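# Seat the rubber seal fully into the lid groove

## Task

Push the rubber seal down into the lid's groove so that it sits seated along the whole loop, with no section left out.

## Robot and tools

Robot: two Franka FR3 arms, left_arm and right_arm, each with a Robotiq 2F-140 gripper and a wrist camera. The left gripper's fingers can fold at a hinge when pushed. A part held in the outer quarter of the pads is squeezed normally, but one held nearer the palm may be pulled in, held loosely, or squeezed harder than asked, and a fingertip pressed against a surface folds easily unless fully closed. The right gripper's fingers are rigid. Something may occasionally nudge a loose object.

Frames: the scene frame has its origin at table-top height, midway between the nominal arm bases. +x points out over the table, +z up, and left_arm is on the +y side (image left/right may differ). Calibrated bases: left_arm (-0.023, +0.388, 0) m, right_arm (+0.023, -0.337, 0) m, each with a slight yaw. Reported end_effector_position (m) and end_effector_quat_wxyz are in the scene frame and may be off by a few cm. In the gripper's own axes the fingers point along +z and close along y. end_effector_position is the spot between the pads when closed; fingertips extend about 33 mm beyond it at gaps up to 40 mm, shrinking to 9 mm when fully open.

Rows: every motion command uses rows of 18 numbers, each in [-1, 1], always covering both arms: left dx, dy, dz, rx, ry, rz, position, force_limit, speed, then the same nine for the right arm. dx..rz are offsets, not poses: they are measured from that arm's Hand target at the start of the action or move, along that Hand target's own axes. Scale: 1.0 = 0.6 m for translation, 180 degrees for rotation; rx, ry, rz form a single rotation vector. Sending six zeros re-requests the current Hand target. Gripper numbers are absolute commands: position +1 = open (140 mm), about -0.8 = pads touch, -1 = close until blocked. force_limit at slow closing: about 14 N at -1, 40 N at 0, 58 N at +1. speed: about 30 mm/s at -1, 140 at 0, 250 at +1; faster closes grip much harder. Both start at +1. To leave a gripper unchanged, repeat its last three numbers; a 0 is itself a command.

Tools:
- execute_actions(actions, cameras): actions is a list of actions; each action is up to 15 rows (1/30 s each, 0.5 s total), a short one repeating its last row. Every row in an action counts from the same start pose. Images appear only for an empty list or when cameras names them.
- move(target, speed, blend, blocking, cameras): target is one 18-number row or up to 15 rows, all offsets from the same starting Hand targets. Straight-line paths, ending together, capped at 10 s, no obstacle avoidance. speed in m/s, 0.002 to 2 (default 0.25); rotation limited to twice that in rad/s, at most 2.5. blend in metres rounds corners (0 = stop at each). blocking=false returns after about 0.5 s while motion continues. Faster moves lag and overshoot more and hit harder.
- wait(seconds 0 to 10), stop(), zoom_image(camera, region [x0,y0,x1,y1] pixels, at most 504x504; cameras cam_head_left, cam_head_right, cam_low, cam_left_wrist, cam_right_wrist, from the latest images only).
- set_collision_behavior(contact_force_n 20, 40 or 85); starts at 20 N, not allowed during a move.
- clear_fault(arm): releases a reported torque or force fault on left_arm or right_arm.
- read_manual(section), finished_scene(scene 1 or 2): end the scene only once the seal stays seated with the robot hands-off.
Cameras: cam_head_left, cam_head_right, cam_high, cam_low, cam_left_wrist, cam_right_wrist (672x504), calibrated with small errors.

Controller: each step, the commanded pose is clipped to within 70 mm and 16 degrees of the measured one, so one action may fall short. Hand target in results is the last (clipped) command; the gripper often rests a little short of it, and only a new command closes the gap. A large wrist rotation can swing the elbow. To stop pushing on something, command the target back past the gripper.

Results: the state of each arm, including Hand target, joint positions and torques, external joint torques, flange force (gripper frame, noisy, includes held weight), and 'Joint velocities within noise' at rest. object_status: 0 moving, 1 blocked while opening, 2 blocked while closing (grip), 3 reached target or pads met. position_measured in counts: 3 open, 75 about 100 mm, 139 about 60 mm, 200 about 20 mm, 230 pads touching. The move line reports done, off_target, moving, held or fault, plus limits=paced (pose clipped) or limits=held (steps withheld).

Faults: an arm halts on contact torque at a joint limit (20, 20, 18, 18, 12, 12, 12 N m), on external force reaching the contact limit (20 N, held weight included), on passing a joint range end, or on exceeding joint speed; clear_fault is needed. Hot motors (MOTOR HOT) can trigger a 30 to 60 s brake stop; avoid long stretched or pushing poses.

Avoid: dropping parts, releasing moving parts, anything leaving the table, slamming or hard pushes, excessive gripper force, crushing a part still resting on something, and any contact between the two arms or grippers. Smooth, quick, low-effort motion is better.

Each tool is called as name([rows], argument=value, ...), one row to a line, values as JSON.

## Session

execute_actions(actions=[], cameras=["cam_head_left", "cam_high", "cam_right_wrist", "cam_left_wrist"])

Scene clock: 0.00 s.
left_arm: end_effector_position=(+0.5287, +0.2181, +0.2410) position_measured=3 object_status=3 end_effector_quat_wxyz=(+0.201, +0.953, +0.159, -0.164) | right_arm: end_effector_position=(+0.3331, -0.0117, +0.3039) position_measured=3 object_status=3 end_effector_quat_wxyz=(-0.226, -0.013, +0.897, +0.380)
Joint positions: left_arm=[-0.13 0.264 0.045 -1.71 -0.48 1.702 -1.825] | right_arm=[0.373 -0.244 -0.064 -2.346 0.86 1.695 1.513]
Joint velocities: within noise
Joint torques (N m): no reading
External joint torques (N m): no reading
Flange force (N): no reading
Hand target: left_arm +0.5287, +0.2181, +0.2410; +0.201, +0.953, +0.159, -0.164 | right_arm +0.3331, -0.0117, +0.3039; -0.226, -0.013, +0.897, +0.380
Tool commands: left_gripper/position=+1.0 left_gripper/force_limit=+1.0 left_gripper/speed=+1.0 right_gripper/position=+1.0 right_gripper/force_limit=+1.0 right_gripper/speed=+1.0
camera_calibration:
cam_left_wrist: T_world_to_cam=[[0.354164, -0.869671, 0.343861, -0.0717431], [-0.762163, -0.0553492, 0.645015, 0.261219], [-0.541918, -0.490519, -0.682434, 0.702667], [0, 0, 0, 1]] pos_world=[0.605289, 0.296737, 0.335704]
cam_right_wrist: T_world_to_cam=[[0.128012, 0.715355, 0.686935, -0.231471], [0.987044, -0.0243338, -0.158597, -0.271543], [-0.0967373, 0.698337, -0.709202, 0.398979], [0, 0, 0, 1]] pos_world=[0.336252, -0.119645, 0.398896]
Images, in order (width x height): cam_head_left 672x504, cam_high 672x504, cam_left_wrist 672x504, cam_right_wrist 672x504.

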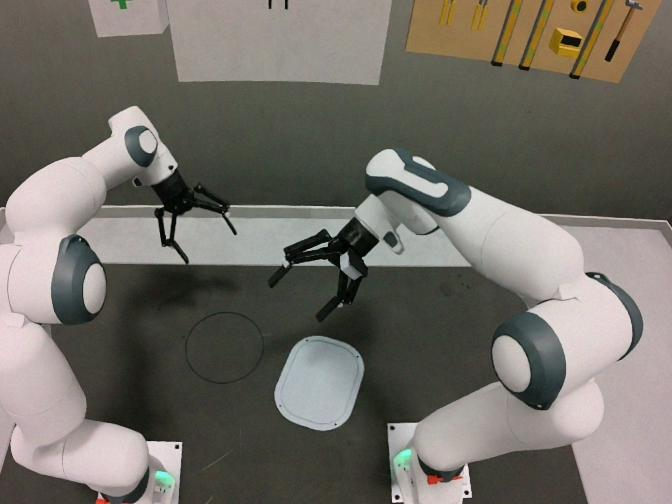

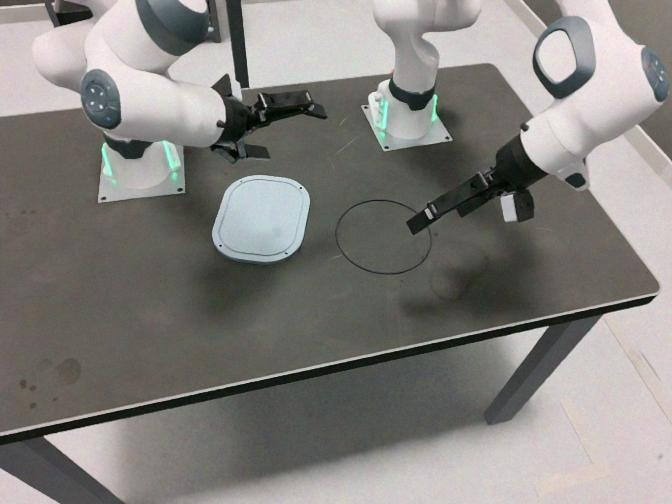

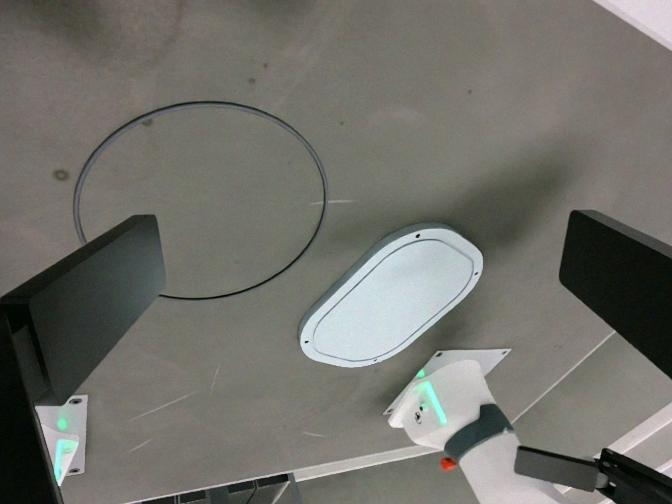

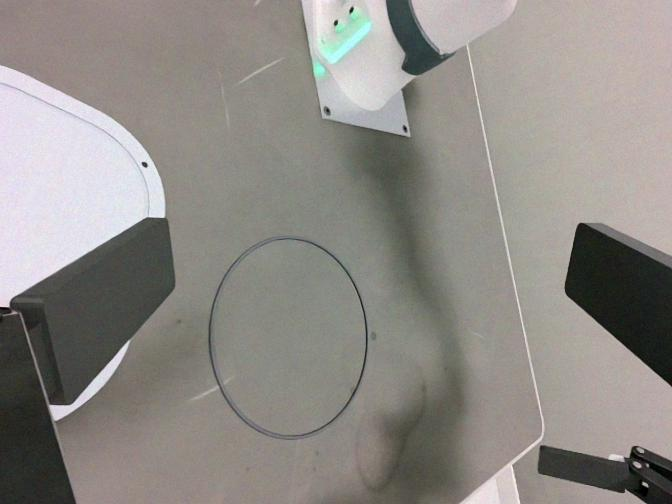

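zoom_image(camera="cam_head_left", region=[170, 290, 400, 450])

Scaled by 2.191 from the camera's 672x504 image, which has a finer 960x720 frame.

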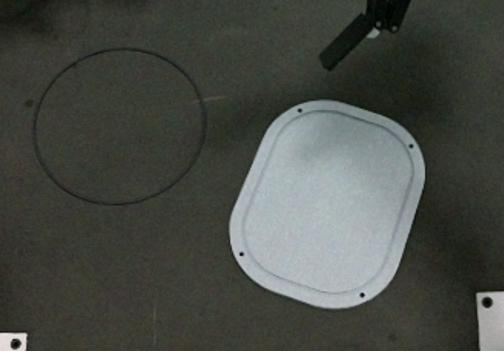

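move([
  [0,0,0,0,0,0,1,1,1, -0.0582,-0.4118,-0.4917,0.3069,0.1383,-0.5537,1,1,1],
], speed=[0.2], cameras=[])

Scene clock: 163.00 s.
left_arm: end_effector_position=(+0.5287, +0.2181, +0.2410) position_measured=3 object_status=3 end_effector_quat_wxyz=(+0.201, +0.953, +0.159, -0.164) | right_arm: end_effector_position=(+0.4500, -0.3795, +0.3000) position_measured=3 object_status=3 end_effector_quat_wxyz=(+0.000, +0.817, -0.577, -0.001)
Joint positions: left_arm=[-0.13 0.264 0.045 -1.71 -0.48 1.702 -1.825] | right_arm=[0.505 -0.466 -0.479 -2.279 -0.215 1.852 -0.252]
Joint velocities: left_arm=[within noise] | right_arm=[-0.001 0 0.001 0 -0.001 -0.001 -0.006]
Joint torques (N m): left_arm=[-0.55 -40.82 0.05 25.21 -0.05 1.31 0.06] | right_arm=[-0.29 -14.33 6.19 23.98 0.32 2.85 -0.21]
External joint torques (N m): left_arm=[-0.5 -0.55 -0.28 1.48 0.09 -0.24 0.04] | right_arm=[-0.3 -0.7 0.31 -0.37 -0.42 0.25 -0.21]
Flange force (N): left_arm=[3.2 3.3 -3.8] | right_arm=[-1.0 3.8 1.3]
Hand target: left_arm +0.5287, +0.2181, +0.2410; +0.201, +0.953, +0.159, -0.164 | right_arm +0.4503, -0.3799, +0.2998; +0.000, +0.819, -0.574, +0.000
Off the commanded pose: left_arm 0.000 m, 0 deg | right_arm 0.001 m, 0 deg.
move: done
No camera images: "cameras" was empty.

move([
  [-0.5315,0.0190,0.3173,0.1096,0.1248,0,-1,-0.8,0.5,0,0,0,0,0,0,1,1,1],
  [-0.7052,0.0360,0.5537,0.1096,0.1248,0,-1,-0.8,0.5,0,0,0,0,0,0,1,1,1],
], speed=[0.25,0.15], blend=[0.03,0], cameras=["cam_left_wrist","cam_head_left"])

Scene clock: 193.97 s.
left_arm: end_effector_position=(+0.0746, -0.0441, +0.1191) position_measured=235 object_status=3 end_effector_quat_wxyz=(-0.001, +0.987, +0.160, -0.002) | right_arm: end_effector_position=(+0.4501, -0.3795, +0.3000) position_measured=3 object_status=3 end_effector_quat_wxyz=(+0.000, +0.818, -0.576, -0.001)
Joint positions: left_arm=[-0.243 -0.374 -1.142 -2.52 -0.468 2.299 -2.891] | right_arm=[0.505 -0.466 -0.479 -2.279 -0.215 1.852 -0.254]
Joint velocities: left_arm=[-0.001 -0.001 -0.002 0 -0.002 -0.001 -0.007] | right_arm=[within noise]
Joint torques (N m): left_arm=[-0.11 -5.11 8.16 21.96 0.47 2.25 -0.16] | right_arm=[-0.63 -14.2 6.64 24 0.45 2.86 -0.2]
External joint torques (N m): left_arm=[-0.1 -0.35 -0.53 1.78 -0.24 -0.28 -0.16] | right_arm=[-0.64 -0.49 0.74 -0.47 -0.28 0.24 -0.2]
Flange force (N): left_arm=[-2.0 4.7 -2.5] | right_arm=[-1.5 3.7 1.3]
Hand target: left_arm +0.0752, -0.0456, +0.1202; +0.001, +0.986, +0.165, -0.001 | right_arm +0.4503, -0.3799, +0.2998; +0.000, +0.819, -0.574, +0.000
Off the commanded pose: left_arm 0.002 m, 1 deg | right_arm 0.000 m, 0 deg.
move: done
camera_calibration:
cam_left_wrist: T_world_to_cam=[[0.296661, -0.95497, 0.00499152, -0.0561949], [-0.895817, -0.276466, 0.347964, 0.0148563], [-0.330915, -0.107699, -0.937495, 0.276297], [0, 0, 0, 1]] pos_world=[0.12141, -0.0198003, 0.254138]
Images, in order (width x height): cam_head_left 672x504, cam_left_wrist 672x504.

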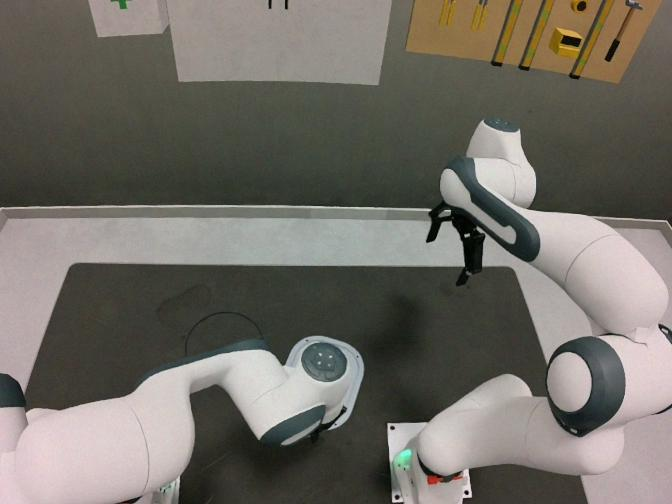

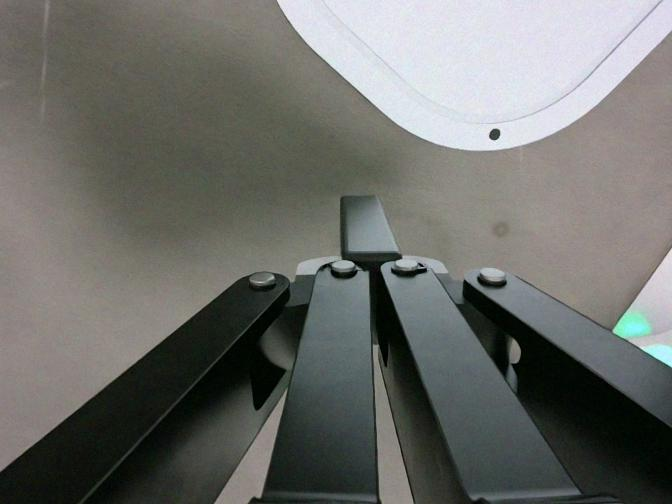

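move([
  [0,0,0.06,0,0,0.15,-1,-0.8,0.5,0,0,0,0,0,0,1,1,1],
], speed=[0.15], cameras=["cam_left_wrist"])

Scene clock: 219.00 s.
left_arm: end_effector_position=(+0.0752, -0.0460, +0.0849) position_measured=235 object_status=3 end_effector_quat_wxyz=(+0.001, +0.998, -0.064, -0.001) | right_arm: end_effector_position=(+0.4501, -0.3795, +0.3000) position_measured=3 object_status=3 end_effector_quat_wxyz=(+0.000, +0.818, -0.576, -0.001)
Joint positions: left_arm=[-0.279 -0.193 -1.122 -2.558 -0.28 2.456 -2.585] | right_arm=[0.505 -0.466 -0.479 -2.279 -0.215 1.852 -0.254]
Joint velocities: left_arm=[0 0.001 0.001 0 0 0 0.006] | right_arm=[within noise]
Joint torques (N m): left_arm=[-0.85 -8.39 4.73 20.91 1.13 2.5 0.21] | right_arm=[-0.59 -14.23 6.67 23.99 0.45 2.85 -0.13]
External joint torques (N m): left_arm=[-0.88 0.67 0.23 1.08 0.53 -0.06 0.21] | right_arm=[-0.62 -0.46 0.74 -0.55 -0.29 0.22 -0.13]
Flange force (N): left_arm=[0.0 0.0 0.0] | right_arm=[-1.8 3.9 1.5]
Hand target: left_arm +0.0751, -0.0457, +0.0842; +0.001, +0.998, -0.070, -0.001 | right_arm +0.4503, -0.3799, +0.2998; +0.000, +0.819, -0.574, +0.000
Off the commanded pose: left_arm 0.001 m, 1 deg | right_arm 0.000 m, 0 deg.
move: done
camera_calibration:
cam_left_wrist: T_world_to_cam=[[-0.147123, -0.989067, 0.0100308, -0.0266281], [-0.927634, 0.14149, 0.345652, 0.0485318], [-0.343293, 0.0415484, -0.938309, 0.252096], [0, 0, 0, 1]] pos_world=[0.127645, -0.0436779, 0.220036]
Images, in order (width x height): cam_left_wrist 672x504.

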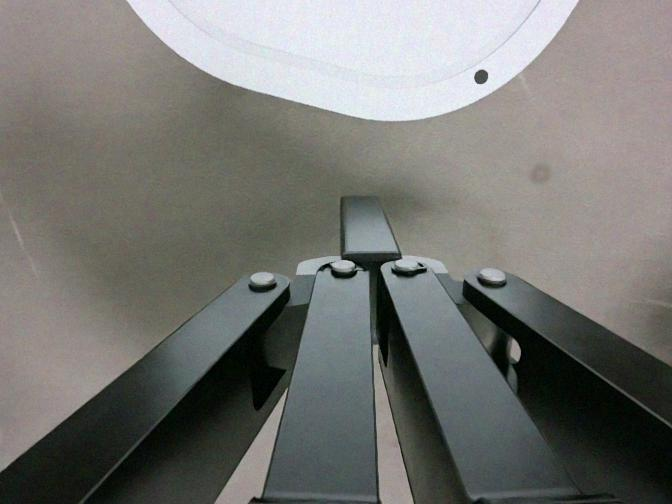

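set_collision_behavior(contact_force_n=85)

move([
  [0,0,0.0570,0,0,0,-1,-0.8,0.5,0,0,0,0,0,0,1,1,1],
  [0,0,0.0620,0,0,0,-1,-0.8,0.5,0,0,0,0,0,0,1,1,1],
], speed=[0.06,0.015], blend=[0.001,0], cameras=["cam_left_wrist"])

Set on each arm: contact force limit 85 N; load limits (N m) waist: 85, shoulder: 85, upper arm roll: 85, elbow: 85, forearm roll: 11, wrist pitch: 11, wrist roll: 11.

Scene clock: 237.07 s.
left_arm: end_effector_position=(+0.0745, -0.0447, +0.0467) position_measured=235 object_status=3 end_effector_quat_wxyz=(+0.001, +0.997, -0.074, -0.001) | right_arm: end_effector_position=(+0.4501, -0.3795, +0.3000) position_measured=3 object_status=3 end_effector_quat_wxyz=(+0.000, +0.818, -0.576, -0.001)
Joint positions: left_arm=[-0.169 0.006 -1.209 -2.587 0.006 2.59 -2.773] | right_arm=[0.505 -0.466 -0.479 -2.279 -0.215 1.852 -0.254]
Joint velocities: left_arm=[0 0.001 -0.001 -0.001 0.001 0.001 -0.006] | right_arm=[within noise]
Joint torques (N m): left_arm=[-0.51 -9.9 -0.06 20.52 1.03 2.26 -0.22] | right_arm=[-0.6 -14.22 6.6 24 0.45 2.86 -0.17]
External joint torques (N m): left_arm=[-0.55 0.6 0.05 1.78 0.54 -0.27 -0.22] | right_arm=[-0.64 -0.56 0.7 -0.41 -0.29 0.24 -0.17]
Flange force (N): left_arm=[0.0 0.0 0.0] | right_arm=[-1.5 3.8 1.2]
Hand target: left_arm +0.0750, -0.0458, +0.0470; +0.001, +0.998, -0.070, -0.001 | right_arm +0.4503, -0.3799, +0.2998; +0.000, +0.819, -0.574, +0.000
Off the commanded pose: left_arm 0.001 m, 1 deg | right_arm 0.000 m, 0 deg.
move: done
camera_calibration:
cam_left_wrist: T_world_to_cam=[[-0.167404, -0.985843, 0.00949766, -0.0234214], [-0.924425, 0.160308, 0.346035, 0.0615148], [-0.342659, 0.0491477, -0.938173, 0.216271], [0, 0, 0, 1]] pos_world=[0.127052, -0.0435804, 0.181836]
Images, in order (width x height): cam_left_wrist 672x504.

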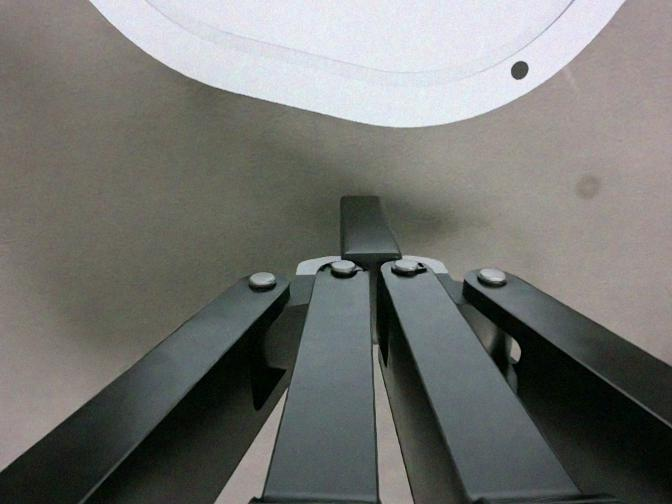

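move([
  [0,0,0.0100,0,0,0,-1,-0.8,0.5,0,0,0,0,0,0,1,1,1],
], speed=[0.015], cameras=[])

move([
  [0,0,0.0070,0,0,0,-1,-0.8,0.5,0,0,0,0,0,0,1,1,1],
], speed=[0.015], cameras=[])

Scene clock: 245.70 s.
left_arm: end_effector_position=(+0.0752, -0.0444, +0.0408) position_measured=235 object_status=3 end_effector_quat_wxyz=(+0.000, +0.997, -0.074, -0.001) | right_arm: end_effector_position=(+0.4501, -0.3795, +0.3000) position_measured=3 object_status=3 end_effector_quat_wxyz=(+0.000, +0.818, -0.576, -0.001)
Joint positions: left_arm=[-0.176 0.049 -1.19 -2.587 0.085 2.603 -2.83] | right_arm=[0.505 -0.466 -0.479 -2.279 -0.215 1.852 -0.254]
Joint velocities: left_arm=[0.003 0 0.001 0.001 -0.001 0 -0.006] | right_arm=[within noise]
Joint torques (N m): left_arm=[-0.87 -11.14 -1.13 19.95 1.02 2.45 -0.21] | right_arm=[-0.58 -14.19 6.6 24.01 0.45 2.85 -0.2]
External joint torques (N m): left_arm=[-0.89 0.62 0.05 1.29 0.53 -0.1 -0.21] | right_arm=[-0.65 -0.53 0.65 -0.4 -0.3 0.23 -0.2]
Flange force (N): left_arm=[0.0 0.0 0.0] | right_arm=[-1.4 3.7 1.2]
Hand target: left_arm +0.0750, -0.0458, +0.0410; +0.001, +0.998, -0.070, -0.001 | right_arm +0.4503, -0.3799, +0.2998; +0.000, +0.819, -0.574, +0.000
Off the commanded pose: left_arm 0.001 m, 0 deg | right_arm 0.000 m, 0 deg.
move: done
No camera images: "cameras" was empty.

Scene clock: 246.93 s.
left_arm: end_effector_position=(+0.0751, -0.0441, +0.0365) position_measured=235 object_status=3 end_effector_quat_wxyz=(+0.000, +0.997, -0.074, -0.001) | right_arm: end_effector_position=(+0.4501, -0.3795, +0.3000) position_measured=3 object_status=3 end_effector_quat_wxyz=(+0.000, +0.818, -0.576, -0.001)
Joint positions: left_arm=[-0.195 0.077 -1.164 -2.587 0.136 2.612 -2.867] | right_arm=[0.505 -0.466 -0.479 -2.279 -0.215 1.852 -0.254]
Joint velocities: left_arm=[0 -0.001 0 0 0.001 0 -0.005] | right_arm=[within noise]
Joint torques (N m): left_arm=[-0.93 -12.25 -1.69 20.13 1.02 2.46 -0.1] | right_arm=[-0.61 -14.2 6.61 24.03 0.44 2.85 -0.16]
External joint torques (N m): left_arm=[-0.92 0.47 0.16 1.82 0.54 -0.06 -0.1] | right_arm=[-0.64 -0.51 0.71 -0.35 -0.3 0.25 -0.16]
Flange force (N): left_arm=[0.0 0.0 0.0] | right_arm=[-1.4 3.5 1.1]
Hand target: left_arm +0.0750, -0.0458, +0.0368; +0.001, +0.998, -0.070, -0.001 | right_arm +0.4503, -0.3799, +0.2998; +0.000, +0.819, -0.574, +0.000
Off the commanded pose: left_arm 0.002 m, 0 deg | right_arm 0.000 m, 0 deg.
move: done
No camera images: "cameras" was empty.

move([
  [0.25,0,-0.0020,0,0,0,-1,-0.8,0.5,0,0,0,0,0,0,1,1,1],
], speed=[0.04], cameras=["cam_left_wrist"])

Scene clock: 262.33 s.
left_arm: end_effector_position=(+0.2193, -0.0675, +0.0373) position_measured=235 object_status=3 end_effector_quat_wxyz=(+0.001, +0.998, -0.067, -0.003) | right_arm: end_effector_position=(+0.4501, -0.3795, +0.3000) position_measured=3 object_status=3 end_effector_quat_wxyz=(+0.000, +0.818, -0.576, -0.001)
Joint positions: left_arm=[-0.194 0.325 -0.897 -2.329 0.416 2.493 -2.807] | right_arm=[0.505 -0.466 -0.479 -2.279 -0.215 1.852 -0.254]
Joint velocities: left_arm=[0 0 -0.002 -0.001 0.003 0 0.006] | right_arm=[within noise]
Joint torques (N m): left_arm=[0.87 -26.32 -6.31 21.81 1.56 2.22 0.22] | right_arm=[-0.6 -14.23 6.61 24 0.45 2.84 -0.18]
External joint torques (N m): left_arm=[0.74 -0.56 1.01 2.68 0.99 -0.33 0.22] | right_arm=[-0.59 -0.53 0.76 -0.46 -0.28 0.22 -0.18]
Flange force (N): left_arm=[7.8 7.7 2.2] | right_arm=[-1.7 3.8 1.3]
Hand target: left_arm +0.2235, -0.0667, +0.0377; +0.001, +0.998, -0.070, -0.001 | right_arm +0.4503, -0.3799, +0.2998; +0.000, +0.819, -0.574, +0.000
Off the commanded pose: left_arm 0.004 m, 0 deg | right_arm 0.000 m, 0 deg.
move: off_target (left_arm)
camera_calibration:
cam_left_wrist: T_world_to_cam=[[-0.152962, -0.988172, 0.0108556, -0.0249281], [-0.925544, 0.1471, 0.348899, 0.201523], [-0.346369, 0.0433208, -0.937098, 0.258539], [0, 0, 0, 1]] pos_world=[0.272255, -0.0654775, 0.172236]
Images, in order (width x height): cam_left_wrist 672x504.

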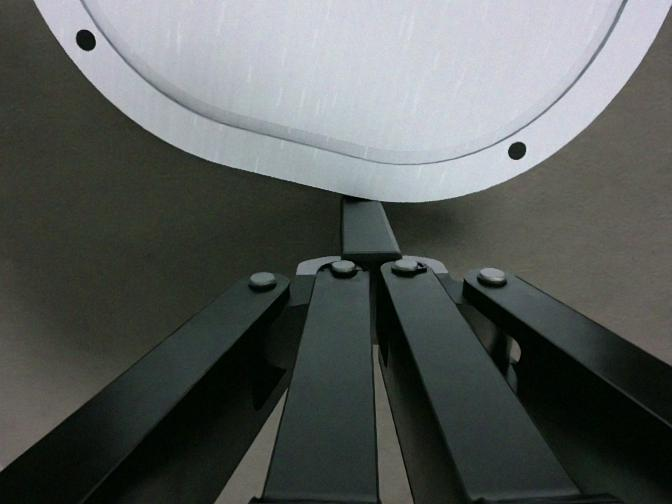

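move([
  [0.175,0,-0.0020,0,0,0,-1,-0.8,0.5,0,0,0,0,0,0,1,1,1],
], speed=[0.04], cameras=["cam_left_wrist"])

Scene clock: 271.67 s.
left_arm: end_effector_position=(+0.3233, -0.0818, +0.0375) position_measured=235 object_status=3 end_effector_quat_wxyz=(+0.001, +0.998, -0.066, -0.004) | right_arm: end_effector_position=(+0.4501, -0.3795, +0.3000) position_measured=3 object_status=3 end_effector_quat_wxyz=(+0.000, +0.818, -0.576, -0.001)
Joint positions: left_arm=[-0.194 0.506 -0.795 -2.07 0.509 2.369 -2.709] | right_arm=[0.505 -0.466 -0.479 -2.279 -0.215 1.852 -0.254]
Joint velocities: left_arm=[-0.001 0 0 -0.001 0 0 0.005] | right_arm=[within noise]
Joint torques (N m): left_arm=[0.71 -35.63 -10.51 22.99 1.68 2.3 0.24] | right_arm=[-0.6 -14.18 6.62 23.98 0.45 2.86 -0.15]
External joint torques (N m): left_arm=[0.65 -1.33 0.44 3.28 1.02 -0.25 0.24] | right_arm=[-0.6 -0.41 0.74 -0.51 -0.29 0.23 -0.15]
Flange force (N): left_arm=[8.1 6.3 -1.4] | right_arm=[-1.6 3.6 1.5]
Hand target: left_arm +0.3275, -0.0814, +0.0387; +0.001, +0.998, -0.070, -0.001 | right_arm +0.4503, -0.3799, +0.2998; +0.000, +0.819, -0.574, +0.000
Off the commanded pose: left_arm 0.004 m, 0 deg | right_arm 0.000 m, 0 deg.
move: off_target (left_arm)
camera_calibration:
cam_left_wrist: T_world_to_cam=[[-0.151484, -0.988407, 0.0101801, -0.0236806], [-0.925081, 0.145392, 0.350838, 0.299407], [-0.348251, 0.0437288, -0.936381, 0.295967], [0, 0, 0, 1]] pos_world=[0.37646, -0.0798798, 0.172336]
Images, in order (width x height): cam_left_wrist 672x504.

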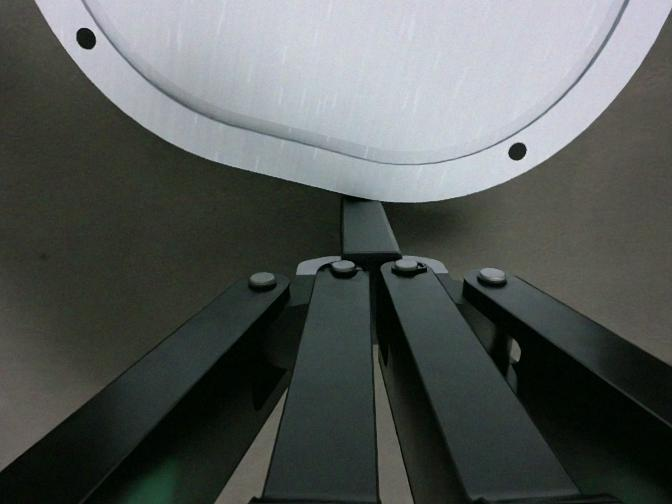

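move([
  [-0.025,0,0,0,0,0,-1,-0.8,0.5,0,0,0,0,0,0,1,1,1],
  [-0.025,0,-0.1333,0,0,0,-1,-0.8,0.5,0,0,0,0,0,0,1,1,1],
  [-0.2413,-0.5025,-0.1355,0,0,0.5683,-0.35,-0.8,0.5,0,0,0,0,0,0,1,1,1],
], speed=[0.05,0.15,0.25], blend=[0.002,0.02,0], cameras=["cam_left_wrist","cam_head_left"])

Scene clock: 361.27 s.
left_arm: end_effector_position=(+0.2270, +0.2370, +0.1195) position_measured=173 object_status=0 end_effector_quat_wxyz=(-0.002, -0.575, +0.818, -0.001) | right_arm: end_effector_position=(+0.4501, -0.3795, +0.3000) position_measured=3 object_status=3 end_effector_quat_wxyz=(+0.000, +0.818, -0.576, -0.001)
Joint positions: left_arm=[-0.554 -0.698 -0.02 -2.985 -0.022 2.288 -0.178] | right_arm=[0.505 -0.466 -0.479 -2.279 -0.215 1.852 -0.254]
Joint torques (N m): left_arm=[-1.02 -6.51 -0.52 23.66 1.09 2.13 0.26] | right_arm=[-0.58 -14.23 6.57 23.98 0.45 2.85 -0.16]
External joint torques (N m): left_arm=[-1.03 -0.2 -0.2 1.18 0.52 -0.43 0.26] | right_arm=[-0.66 -0.56 0.6 -0.44 -0.3 0.23 -0.16]
Flange force (N): left_arm=[1.3 -1.2 -3.9] | right_arm=[-1.4 3.9 1.3]
Hand target: left_arm +0.2264, +0.2375, +0.1195; -0.002, -0.571, +0.821, +0.000 | right_arm +0.4503, -0.3799, +0.2998; +0.000, +0.819, -0.574, +0.000
Off the commanded pose: left_arm 0.001 m, 1 deg | right_arm 0.000 m, 0 deg.
move: done; limits=paced
camera_calibration:
cam_left_wrist: T_world_to_cam=[[-0.934527, 0.355792, 0.00842514, 0.135501], [0.33724, 0.877738, 0.34036, -0.323585], [0.113702, 0.320917, -0.940258, 0.155216], [0, 0, 0, 1]] pos_world=[0.218106, 0.186001, 0.254937]
Images, in order (width x height): cam_head_left 672x504, cam_left_wrist 672x504.

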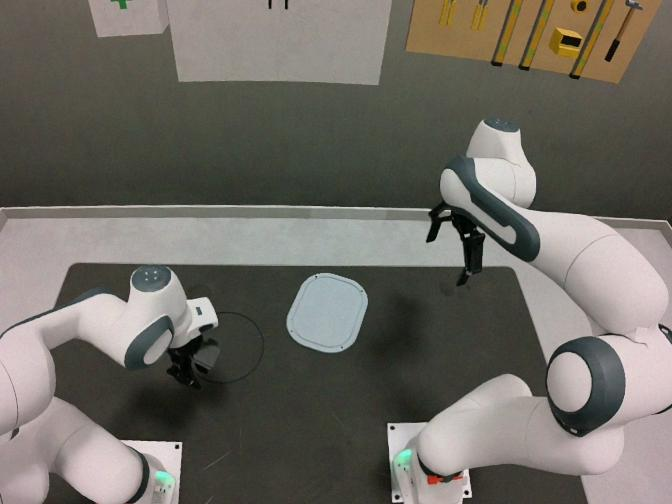

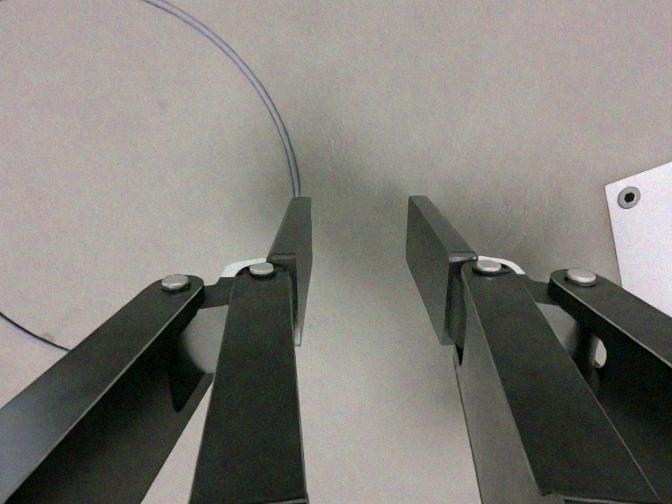

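move([
  [-0.1844,-0.1841,0.0325,0,0,-0.5006,-0.35,-0.8,0.5,-0.8348,-0.0222,0.2497,0,0,-0.2761,-0.35,-0.8,0.5],
], speed=[0.2], cameras=["cam_left_wrist","cam_right_wrist","cam_head_left"])

Scene clock: 394.37 s.
left_arm: end_effector_position=(+0.3679, +0.3033, +0.0995) position_measured=173 object_status=3 end_effector_quat_wxyz=(+0.001, +0.984, -0.181, -0.001) | right_arm: end_effector_position=(+0.2917, +0.0941, +0.1503) position_measured=173 object_status=3 end_effector_quat_wxyz=(+0.001, +0.984, -0.178, +0.001)
Joint positions: left_arm=[0.232 -0.278 -0.498 -2.688 -0.204 2.43 -1.268] | right_arm=[1.036 -0.03 0.021 -2.296 -0.002 2.264 -0.197]
Joint velocities: left_arm=[0.001 0 0.001 0 -0.001 0 -0.005] | right_arm=[within noise]
Joint torques (N m): left_arm=[-0.18 -16.86 2.09 22.43 0.57 2.36 -0.14] | right_arm=[-0.6 -29.78 0.62 23.37 0.68 2.84 -0.21]
External joint torques (N m): left_arm=[-0.15 -0.02 -0.8 1.93 0.02 -0.26 -0.14] | right_arm=[-0.61 0.08 0.66 0.35 0.1 0.24 -0.21]
Flange force (N): left_arm=[6.5 0.7 -2.0] | right_arm=[0.6 -1.2 0.3]
Hand target: left_arm +0.3683, +0.3029, +0.0995; +0.001, +0.984, -0.175, -0.001 | right_arm +0.2916, +0.0954, +0.1501; +0.000, +0.984, -0.176, +0.000
Off the commanded pose: left_arm 0.001 m, 1 deg | right_arm 0.001 m, 0 deg.
move: done
camera_calibration:
cam_left_wrist: T_world_to_cam=[[-0.373258, -0.927681, 0.009346, 0.426448], [-0.869471, 0.353315, 0.345237, 0.180038], [-0.323572, 0.120736, -0.938469, 0.320498], [0, 0, 0, 1]] pos_world=[0.419417, 0.293302, 0.234636]
cam_right_wrist: T_world_to_cam=[[-0.333979, -0.942526, -0.0101279, 0.19924], [-0.891705, 0.312452, 0.327468, 0.190851], [-0.305483, 0.118398, -0.944808, 0.363042], [0, 0, 0, 1]] pos_world=[0.347628, 0.0851736, 0.282525]
Images, in order (width x height): cam_head_left 672x504, cam_left_wrist 672x504, cam_right_wrist 672x504.

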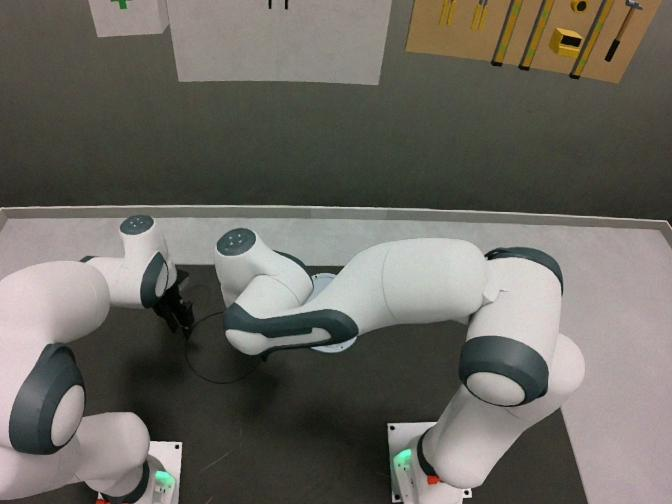

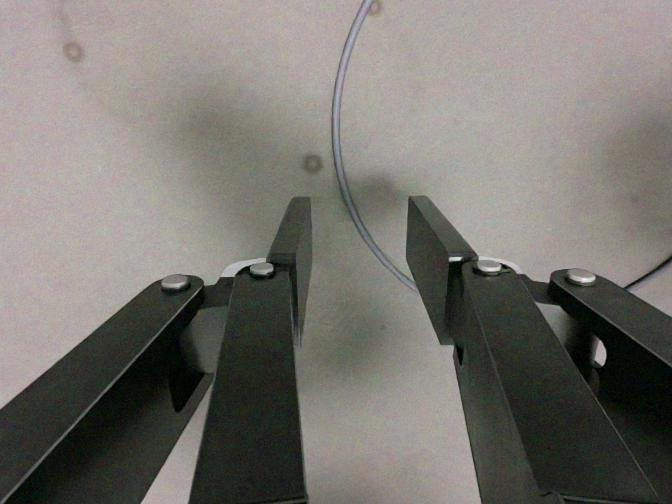

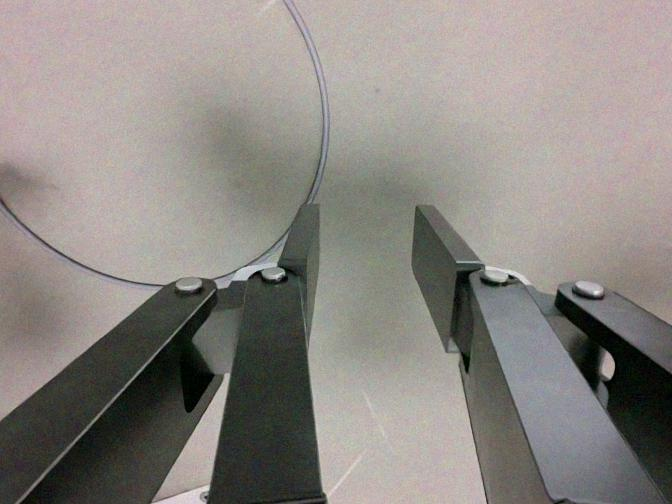

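execute_actions(actions=[], cameras=["cam_left_wrist", "cam_right_wrist", "cam_head_left", "cam_low"])

Scene clock: 434.03 s.
left_arm: end_effector_position=(+0.3679, +0.3033, +0.0995) position_measured=173 object_status=3 end_effector_quat_wxyz=(+0.001, +0.984, -0.180, -0.001) | right_arm: end_effector_position=(+0.2917, +0.0941, +0.1503) position_measured=173 object_status=3 end_effector_quat_wxyz=(+0.001, +0.984, -0.178, +0.001)
Joint positions: left_arm=[0.232 -0.278 -0.498 -2.688 -0.204 2.43 -1.27] | right_arm=[1.036 -0.03 0.021 -2.296 -0.002 2.264 -0.197]
Joint velocities: within noise
Joint torques (N m): left_arm=[-0.21 -16.89 2.09 22.43 0.57 2.37 -0.22] | right_arm=[-0.6 -29.81 0.64 23.37 0.7 2.85 -0.17]
External joint torques (N m): left_arm=[-0.22 0.04 -0.83 1.8 0.02 -0.28 -0.22] | right_arm=[-0.59 0.04 0.7 0.3 0.11 0.23 -0.17]
Flange force (N): left_arm=[6.4 1.0 -1.7] | right_arm=[0.4 -0.9 0.3]
Hand target: left_arm +0.3683, +0.3029, +0.0995; +0.001, +0.984, -0.175, -0.001 | right_arm +0.2916, +0.0954, +0.1501; +0.000, +0.984, -0.176, +0.000
Tool commands: left_gripper/position=-0.35 left_gripper/force_limit=-0.8 left_gripper/speed=+0.5 right_gripper/position=-0.35 right_gripper/force_limit=-0.8 right_gripper/speed=+0.5
Off the commanded pose: left_arm 0.001 m, 1 deg | right_arm 0.001 m, 0 deg.
camera_calibration:
cam_left_wrist: T_world_to_cam=[[-0.371648, -0.928326, 0.00936938, 0.42605], [-0.870089, 0.351818, 0.345208, 0.180707], [-0.323762, 0.120144, -0.938479, 0.320742], [0, 0, 0, 1]] pos_world=[0.419416, 0.293402, 0.234636]
cam_right_wrist: T_world_to_cam=[[-0.333895, -0.942556, -0.0101594, 0.199223], [-0.891737, 0.312363, 0.327467, 0.19087], [-0.305482, 0.118399, -0.944808, 0.363042], [0, 0, 0, 1]] pos_world=[0.347628, 0.0851739, 0.282525]
Images, in order (width x height): cam_head_left 672x504, cam_low 672x504, cam_left_wrist 672x504, cam_right_wrist 672x504.

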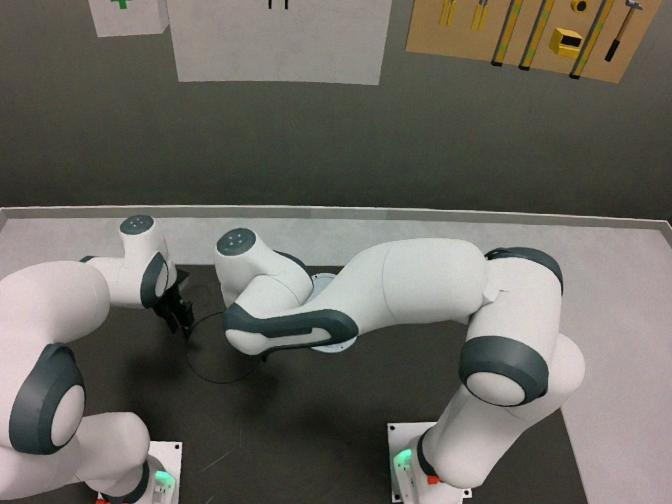

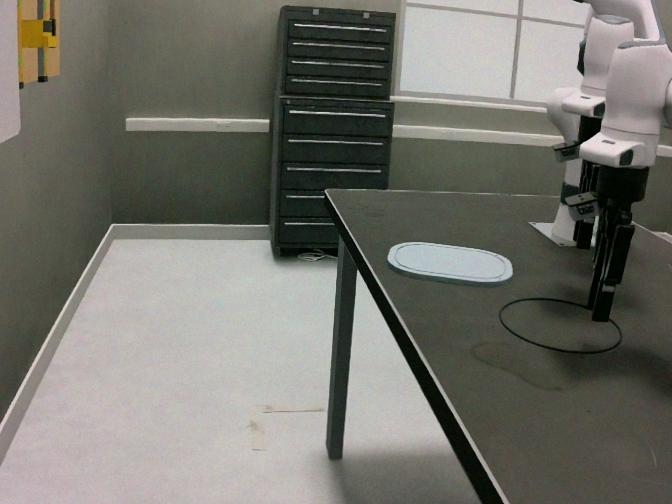

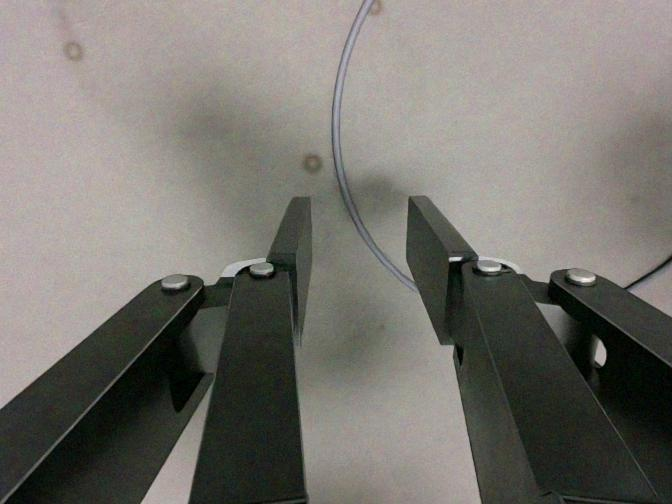

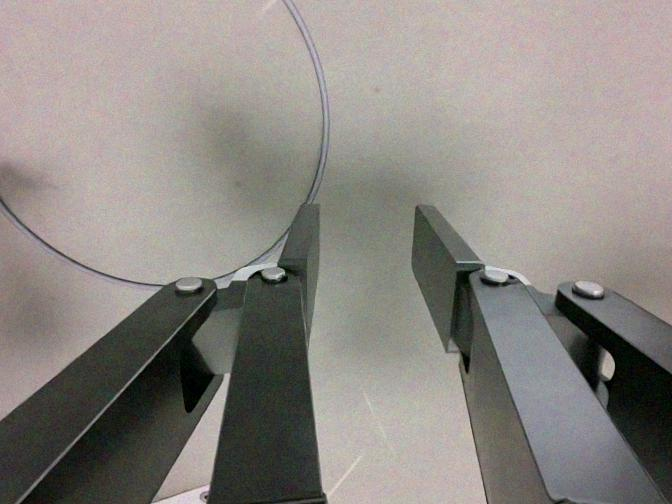

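move([
  [0.0537, -0.0113, 0.0492, 0, 0, 0, -0.35, -0.8, 0.5, 0.0612, -0.0273, 0.1168, 0, 0, 0, -0.35, -0.8, 0.5],
], speed=0.08, cameras=["cam_left_wrist", "cam_right_wrist"])

Scene clock: 471.13 s.
left_arm: end_effector_position=(+0.3995, +0.2983, +0.0700) position_measured=173 object_status=3 end_effector_quat_wxyz=(+0.002, +0.984, -0.179, -0.002) | right_arm: end_effector_position=(+0.3313, +0.0970, +0.0801) position_measured=173 object_status=3 end_effector_quat_wxyz=(+0.001, +0.984, -0.177, +0.001)
Joint positions: left_arm=[0.293 -0.096 -0.541 -2.608 -0.091 2.52 -1.351] | right_arm=[1.003 0.153 -0.005 -2.267 -0.002 2.419 -0.257]
Joint velocities: left_arm=[0.001 -0.001 -0.001 0 0 0 -0.005] | right_arm=[within noise]
Joint torques (N m): left_arm=[-0.15 -20.75 0.41 21.49 1.04 2.55 -0.2] | right_arm=[-0.91 -34.81 1.1 21.64 0.66 2.88 -0.22]
External joint torques (N m): left_arm=[-0.11 0.48 -0.76 1.75 0.54 -0.08 -0.2] | right_arm=[-0.9 -0.42 1 0.37 0.16 0.29 -0.22]
Flange force (N): left_arm=[9.2 -0.1 1.8] | right_arm=[0.7 0.2 -0.3]
Hand target: left_arm +0.4008, +0.2981, +0.0700; +0.001, +0.984, -0.175, -0.001 | right_arm +0.3318, +0.0980, +0.0800; +0.000, +0.984, -0.176, +0.000
Off the commanded pose: left_arm 0.001 m, 0 deg | right_arm 0.001 m, 0 deg.
move: done
camera_calibration:
cam_left_wrist: T_world_to_cam=[[-0.370265, -0.928853, 0.0116568, 0.432828], [-0.869607, 0.351006, 0.347244, 0.220061], [-0.32663, 0.118436, -0.937702, 0.305529], [0, 0, 0, 1]] pos_world=[0.451423, 0.288605, 0.205036]
cam_right_wrist: T_world_to_cam=[[-0.33352, -0.942694, -0.00958986, 0.214306], [-0.891675, 0.312134, 0.327853, 0.248148], [-0.306072, 0.117896, -0.94468, 0.308702], [0, 0, 0, 1]] pos_world=[0.387227, 0.0881744, 0.212324]
Images, in order (width x height): cam_left_wrist 672x504, cam_right_wrist 672x504.

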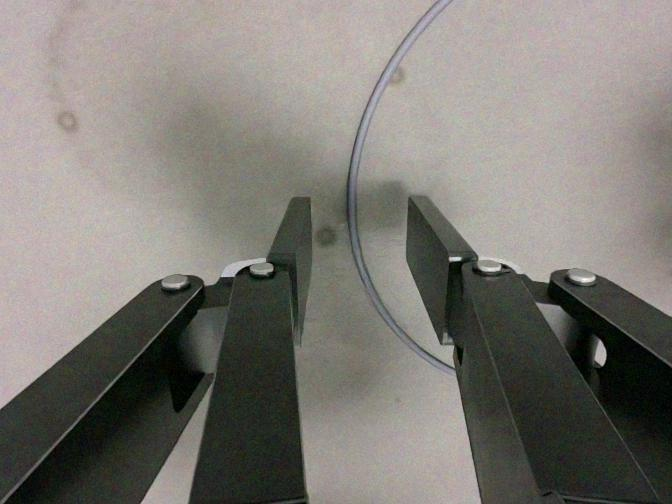

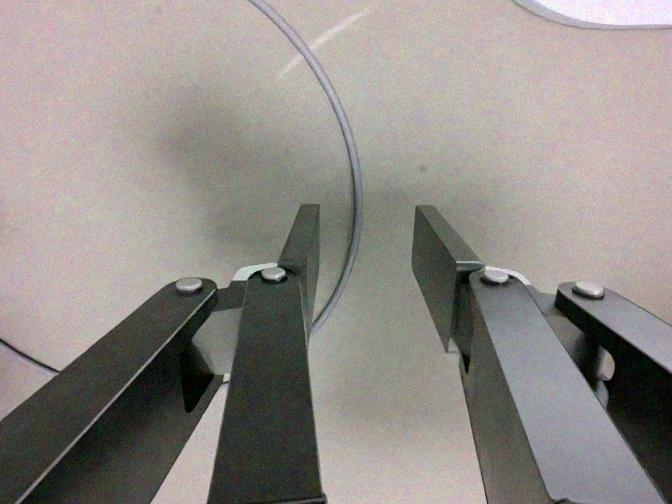

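move([
  [0, -0.0417, 0, 0, 0, 0, -1, -0.8, 0.5, 0,0,0,0,0,0,-0.35,-0.8,0.5],
  [0, -0.0417, 0.0417, 0, 0, 0, -1, -0.8, 0.5, 0,0,0,0,0,0,-0.35,-0.8,0.5],
  [0, -0.0417, 0.063, 0, 0, 0, -1, -0.8, 0.5, 0,0,0,0,0,0,-0.35,-0.8,0.5],
], speed=[0.06, 0.05, 0.01], blend=[0, 0.0005, 0], cameras=["cam_left_wrist"])

Scene clock: 500.77 s.
left_arm: end_effector_position=(+0.4092, +0.3206, +0.0341) position_measured=235 object_status=3 end_effector_quat_wxyz=(+0.001, +0.984, -0.180, -0.002) | right_arm: end_effector_position=(+0.3313, +0.0971, +0.0801) position_measured=173 object_status=3 end_effector_quat_wxyz=(+0.001, +0.984, -0.177, +0.001)
Joint positions: left_arm=[0.326 0.027 -0.507 -2.604 0.023 2.625 -1.377] | right_arm=[1.003 0.153 -0.005 -2.267 -0.002 2.419 -0.259]
Joint velocities: left_arm=[-0.001 0 0 0 0.002 0.001 -0.005] | right_arm=[within noise]
Joint torques (N m): left_arm=[0.58 -20.81 0.83 18.67 1.33 3.36 -0.28] | right_arm=[-0.71 -34.77 0.91 21.61 0.67 2.85 -0.18]
External joint torques (N m): left_arm=[0.63 3.37 1.21 0.35 0.91 0.72 -0.28] | right_arm=[-0.76 -0.15 0.75 0.17 0.17 0.23 -0.18]
Flange force (N): left_arm=[12.7 -4.1 16.5] | right_arm=[0.7 0.2 0.2]
Hand target: left_arm +0.4094, +0.3215, +0.0321; +0.001, +0.984, -0.175, -0.001 | right_arm +0.3318, +0.0980, +0.0800; +0.000, +0.984, -0.176, +0.000
Off the commanded pose: left_arm 0.002 m, 1 deg | right_arm 0.001 m, 0 deg.
move: done
camera_calibration:
cam_left_wrist: T_world_to_cam=[[-0.37272, -0.927888, 0.0102086, 0.458271], [-0.869072, 0.352908, 0.346654, 0.232293], [-0.325259, 0.120333, -0.937937, 0.271276], [0, 0, 0, 1]] pos_world=[0.460921, 0.310602, 0.169236]
Images, in order (width x height): cam_left_wrist 672x504.

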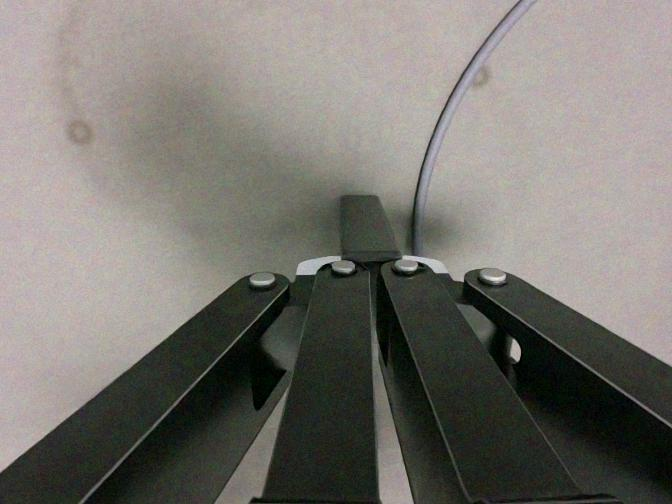

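move([
  [0, 0, -0.0548, 0, 0, 0, -1, -0.8, 0.5, 0,0,0,0,0,0,-0.35,-0.8,0.5],
  [0, 0.0417, -0.0548, 0, 0, 0, -0.5, -0.8, 0.5, 0,0,0.02,0,0,0,-0.5,-0.8,0.5],
  [0, 0.0417, -0.024, 0, 0, 0, -0.5, -0.8, 0.5, 0,0,0.055,0,0,0,-0.5,-0.8,0.5],
  [0, 0.0417, -0.0070, 0, 0, 0, -0.5, -0.8, 0.5, 0,0,0.0683,0,0,0,-0.5,-0.8,0.5],
], speed=[0.04, 0.06, 0.05, 0.012], blend=[0.001, 0, 0.0005, 0], cameras=["cam_left_wrist", "cam_right_wrist"])

Scene clock: 521.70 s.
left_arm: end_effector_position=(+0.4010, +0.2970, +0.0375) position_measured=192 object_status=3 end_effector_quat_wxyz=(+0.001, +0.984, -0.180, -0.001) | right_arm: end_effector_position=(+0.3322, +0.0985, +0.0404) position_measured=192 object_status=3 end_effector_quat_wxyz=(+0.000, +0.984, -0.177, +0.001)
Joint positions: left_arm=[0.295 0.005 -0.535 -2.618 0 2.621 -1.417] | right_arm=[1.002 0.235 -0.005 -2.279 -0.002 2.515 -0.259]
Joint velocities: left_arm=[0.001 -0.001 0 0.001 0 0.002 -0.006] | right_arm=[within noise]
Joint torques (N m): left_arm=[-0.35 -22.74 0.05 19.51 0.95 2.52 -0.21] | right_arm=[-0.89 -36.07 1.21 19.52 0.6 2.81 -0.2]
External joint torques (N m): left_arm=[-0.29 0.42 0.18 1.12 0.52 -0.11 -0.21] | right_arm=[-0.89 -0.13 1.04 -0.6 0.15 0.2 -0.2]
Flange force (N): left_arm=[6.9 -0.4 2.9] | right_arm=[0.2 2.8 0.3]
Hand target: left_arm +0.4007, +0.2980, +0.0364; +0.001, +0.984, -0.175, -0.001 | right_arm +0.3318, +0.0981, +0.0391; +0.000, +0.984, -0.176, +0.000
Off the commanded pose: left_arm 0.002 m, 1 deg | right_arm 0.001 m, 0 deg.
move: done
camera_calibration:
cam_left_wrist: T_world_to_cam=[[-0.372256, -0.928067, 0.0108446, 0.433126], [-0.869799, 0.352913, 0.344823, 0.232711], [-0.323846, 0.11893, -0.938605, 0.274425], [0, 0, 0, 1]] pos_world=[0.452517, 0.287206, 0.172636]
cam_right_wrist: T_world_to_cam=[[-0.332304, -0.943089, -0.0125391, 0.215314], [-0.892603, 0.310164, 0.327198, 0.262149], [-0.304688, 0.119922, -0.944873, 0.270727], [0, 0, 0, 1]] pos_world=[0.388032, 0.0892846, 0.172727]
Images, in order (width x height): cam_left_wrist 672x504, cam_right_wrist 672x504.

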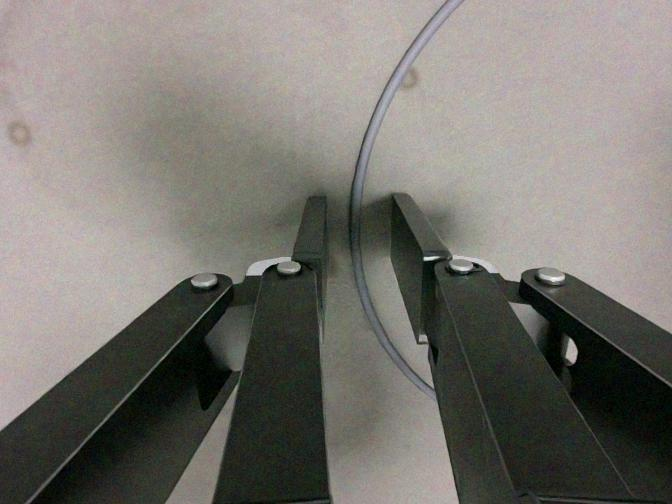

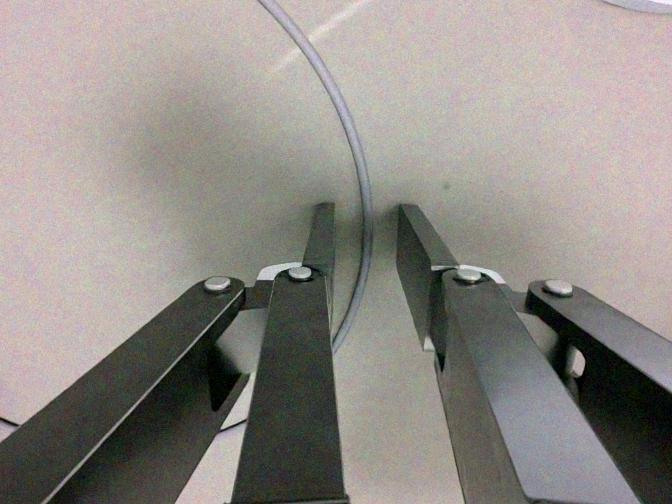

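move([
  [0, 0, 0.0022, 0, 0, 0, -0.5, -0.8, 0.5, 0,0,0.0023,0,0,0,-0.5,-0.8,0.5],
  [0, 0, 0.0022, 0, 0, 0, -1, -1, -1, 0,0,0.0023,0,0,0,-1,-1,-1],
], speed=[0.01, 0.01], blend=[0, 0])

wait(seconds=1, cameras=["cam_left_wrist", "cam_right_wrist"])

Scene clock: 531.07 s.
left_arm: end_effector_position=(+0.4012, +0.2970, +0.0362) position_measured=225 object_status=2 end_effector_quat_wxyz=(+0.001, +0.984, -0.179, +0.000) | right_arm: end_effector_position=(+0.3323, +0.0986, +0.0391) position_measured=225 object_status=2 end_effector_quat_wxyz=(+0.000, +0.984, -0.177, +0.001)
Joint positions: left_arm=[0.295 0.01 -0.535 -2.618 0.004 2.626 -1.422] | right_arm=[1.002 0.237 -0.005 -2.279 -0.002 2.519 -0.259]
Joint torques (N m): left_arm=[-0.41 -22.88 -0.02 19.37 0.97 2.55 -0.19] | right_arm=[-0.95 -36.09 1.19 19.39 0.56 2.86 -0.19]
External joint torques (N m): left_arm=[-0.36 0.33 0.15 1.1 0.54 -0.07 -0.19] | right_arm=[-0.82 0.02 1.14 -0.77 0.11 0.23 -0.19]
Flange force (N): left_arm=[6.5 -0.3 2.8] | right_arm=[0.0 3.1 0.7]
Hand target: left_arm +0.4007, +0.2980, +0.0350; +0.001, +0.984, -0.175, -0.001 | right_arm +0.3318, +0.0981, +0.0377; +0.000, +0.984, -0.176, +0.000
Off the commanded pose: left_arm 0.002 m, 0 deg | right_arm 0.002 m, 0 deg.
move: done

Scene clock: 532.07 s.
left_arm: end_effector_position=(+0.4012, +0.2970, +0.0362) position_measured=225 object_status=2 end_effector_quat_wxyz=(+0.001, +0.984, -0.179, +0.000) | right_arm: end_effector_position=(+0.3323, +0.0986, +0.0391) position_measured=225 object_status=2 end_effector_quat_wxyz=(+0.000, +0.984, -0.177, +0.001)
Joint positions: left_arm=[0.295 0.01 -0.535 -2.618 0.004 2.626 -1.422] | right_arm=[1.002 0.237 -0.005 -2.279 -0.002 2.519 -0.259]
Joint torques (N m): left_arm=[-0.38 -22.87 -0.03 19.36 0.96 2.56 -0.21] | right_arm=[-0.94 -36.08 1.25 19.4 0.58 2.87 -0.18]
External joint torques (N m): left_arm=[-0.41 0.32 0.06 1.12 0.54 -0.06 -0.21] | right_arm=[-1 -0.06 1.02 -0.72 0.13 0.24 -0.18]
Flange force (N): left_arm=[6.6 -0.1 2.9] | right_arm=[0.3 3.2 0.6]
Hand target: left_arm +0.4007, +0.2980, +0.0350; +0.001, +0.984, -0.175, -0.001 | right_arm +0.3318, +0.0981, +0.0377; +0.000, +0.984, -0.176, +0.000
Tool commands: left_gripper/position=-1.0 left_gripper/force_limit=-1.0 left_gripper/speed=-1.0 right_gripper/position=-1.0 right_gripper/force_limit=-1.0 right_gripper/speed=-1.0
Off the commanded pose: left_arm 0.002 m, 0 deg | right_arm 0.002 m, 0 deg.
wait: 1.00 s; at rest by 0.17 s
camera_calibration:
cam_left_wrist: T_world_to_cam=[[-0.370584, -0.928739, 0.0105845, 0.432879], [-0.870588, 0.351306, 0.344471, 0.234107], [-0.323642, 0.118441, -0.938737, 0.27341], [0, 0, 0, 1]] pos_world=[0.452715, 0.287406, 0.171436]
cam_right_wrist: T_world_to_cam=[[-0.332318, -0.943078, -0.0129686, 0.215471], [-0.892634, 0.310042, 0.327228, 0.262561], [-0.304581, 0.12032, -0.944856, 0.269407], [0, 0, 0, 1]] pos_world=[0.388032, 0.0893855, 0.171427]
Images, in order (width x height): cam_left_wrist 672x504, cam_right_wrist 672x504.

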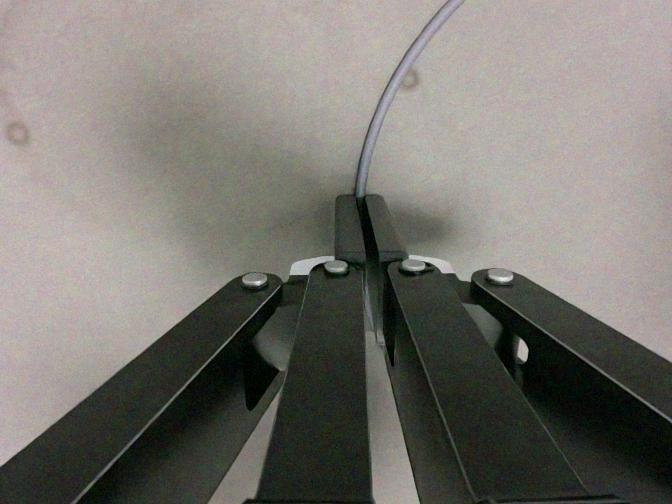

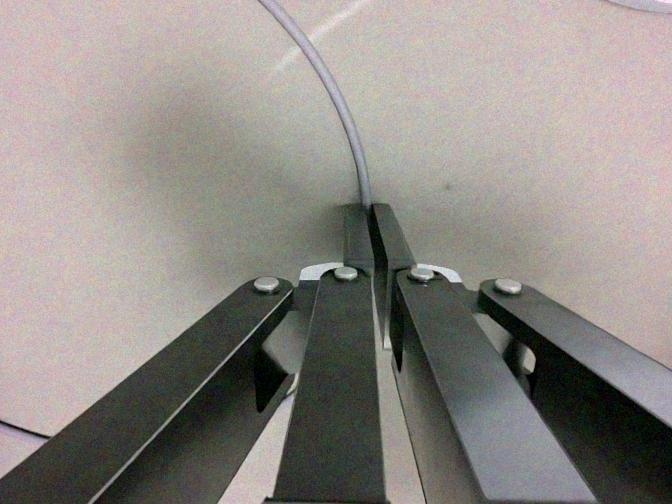

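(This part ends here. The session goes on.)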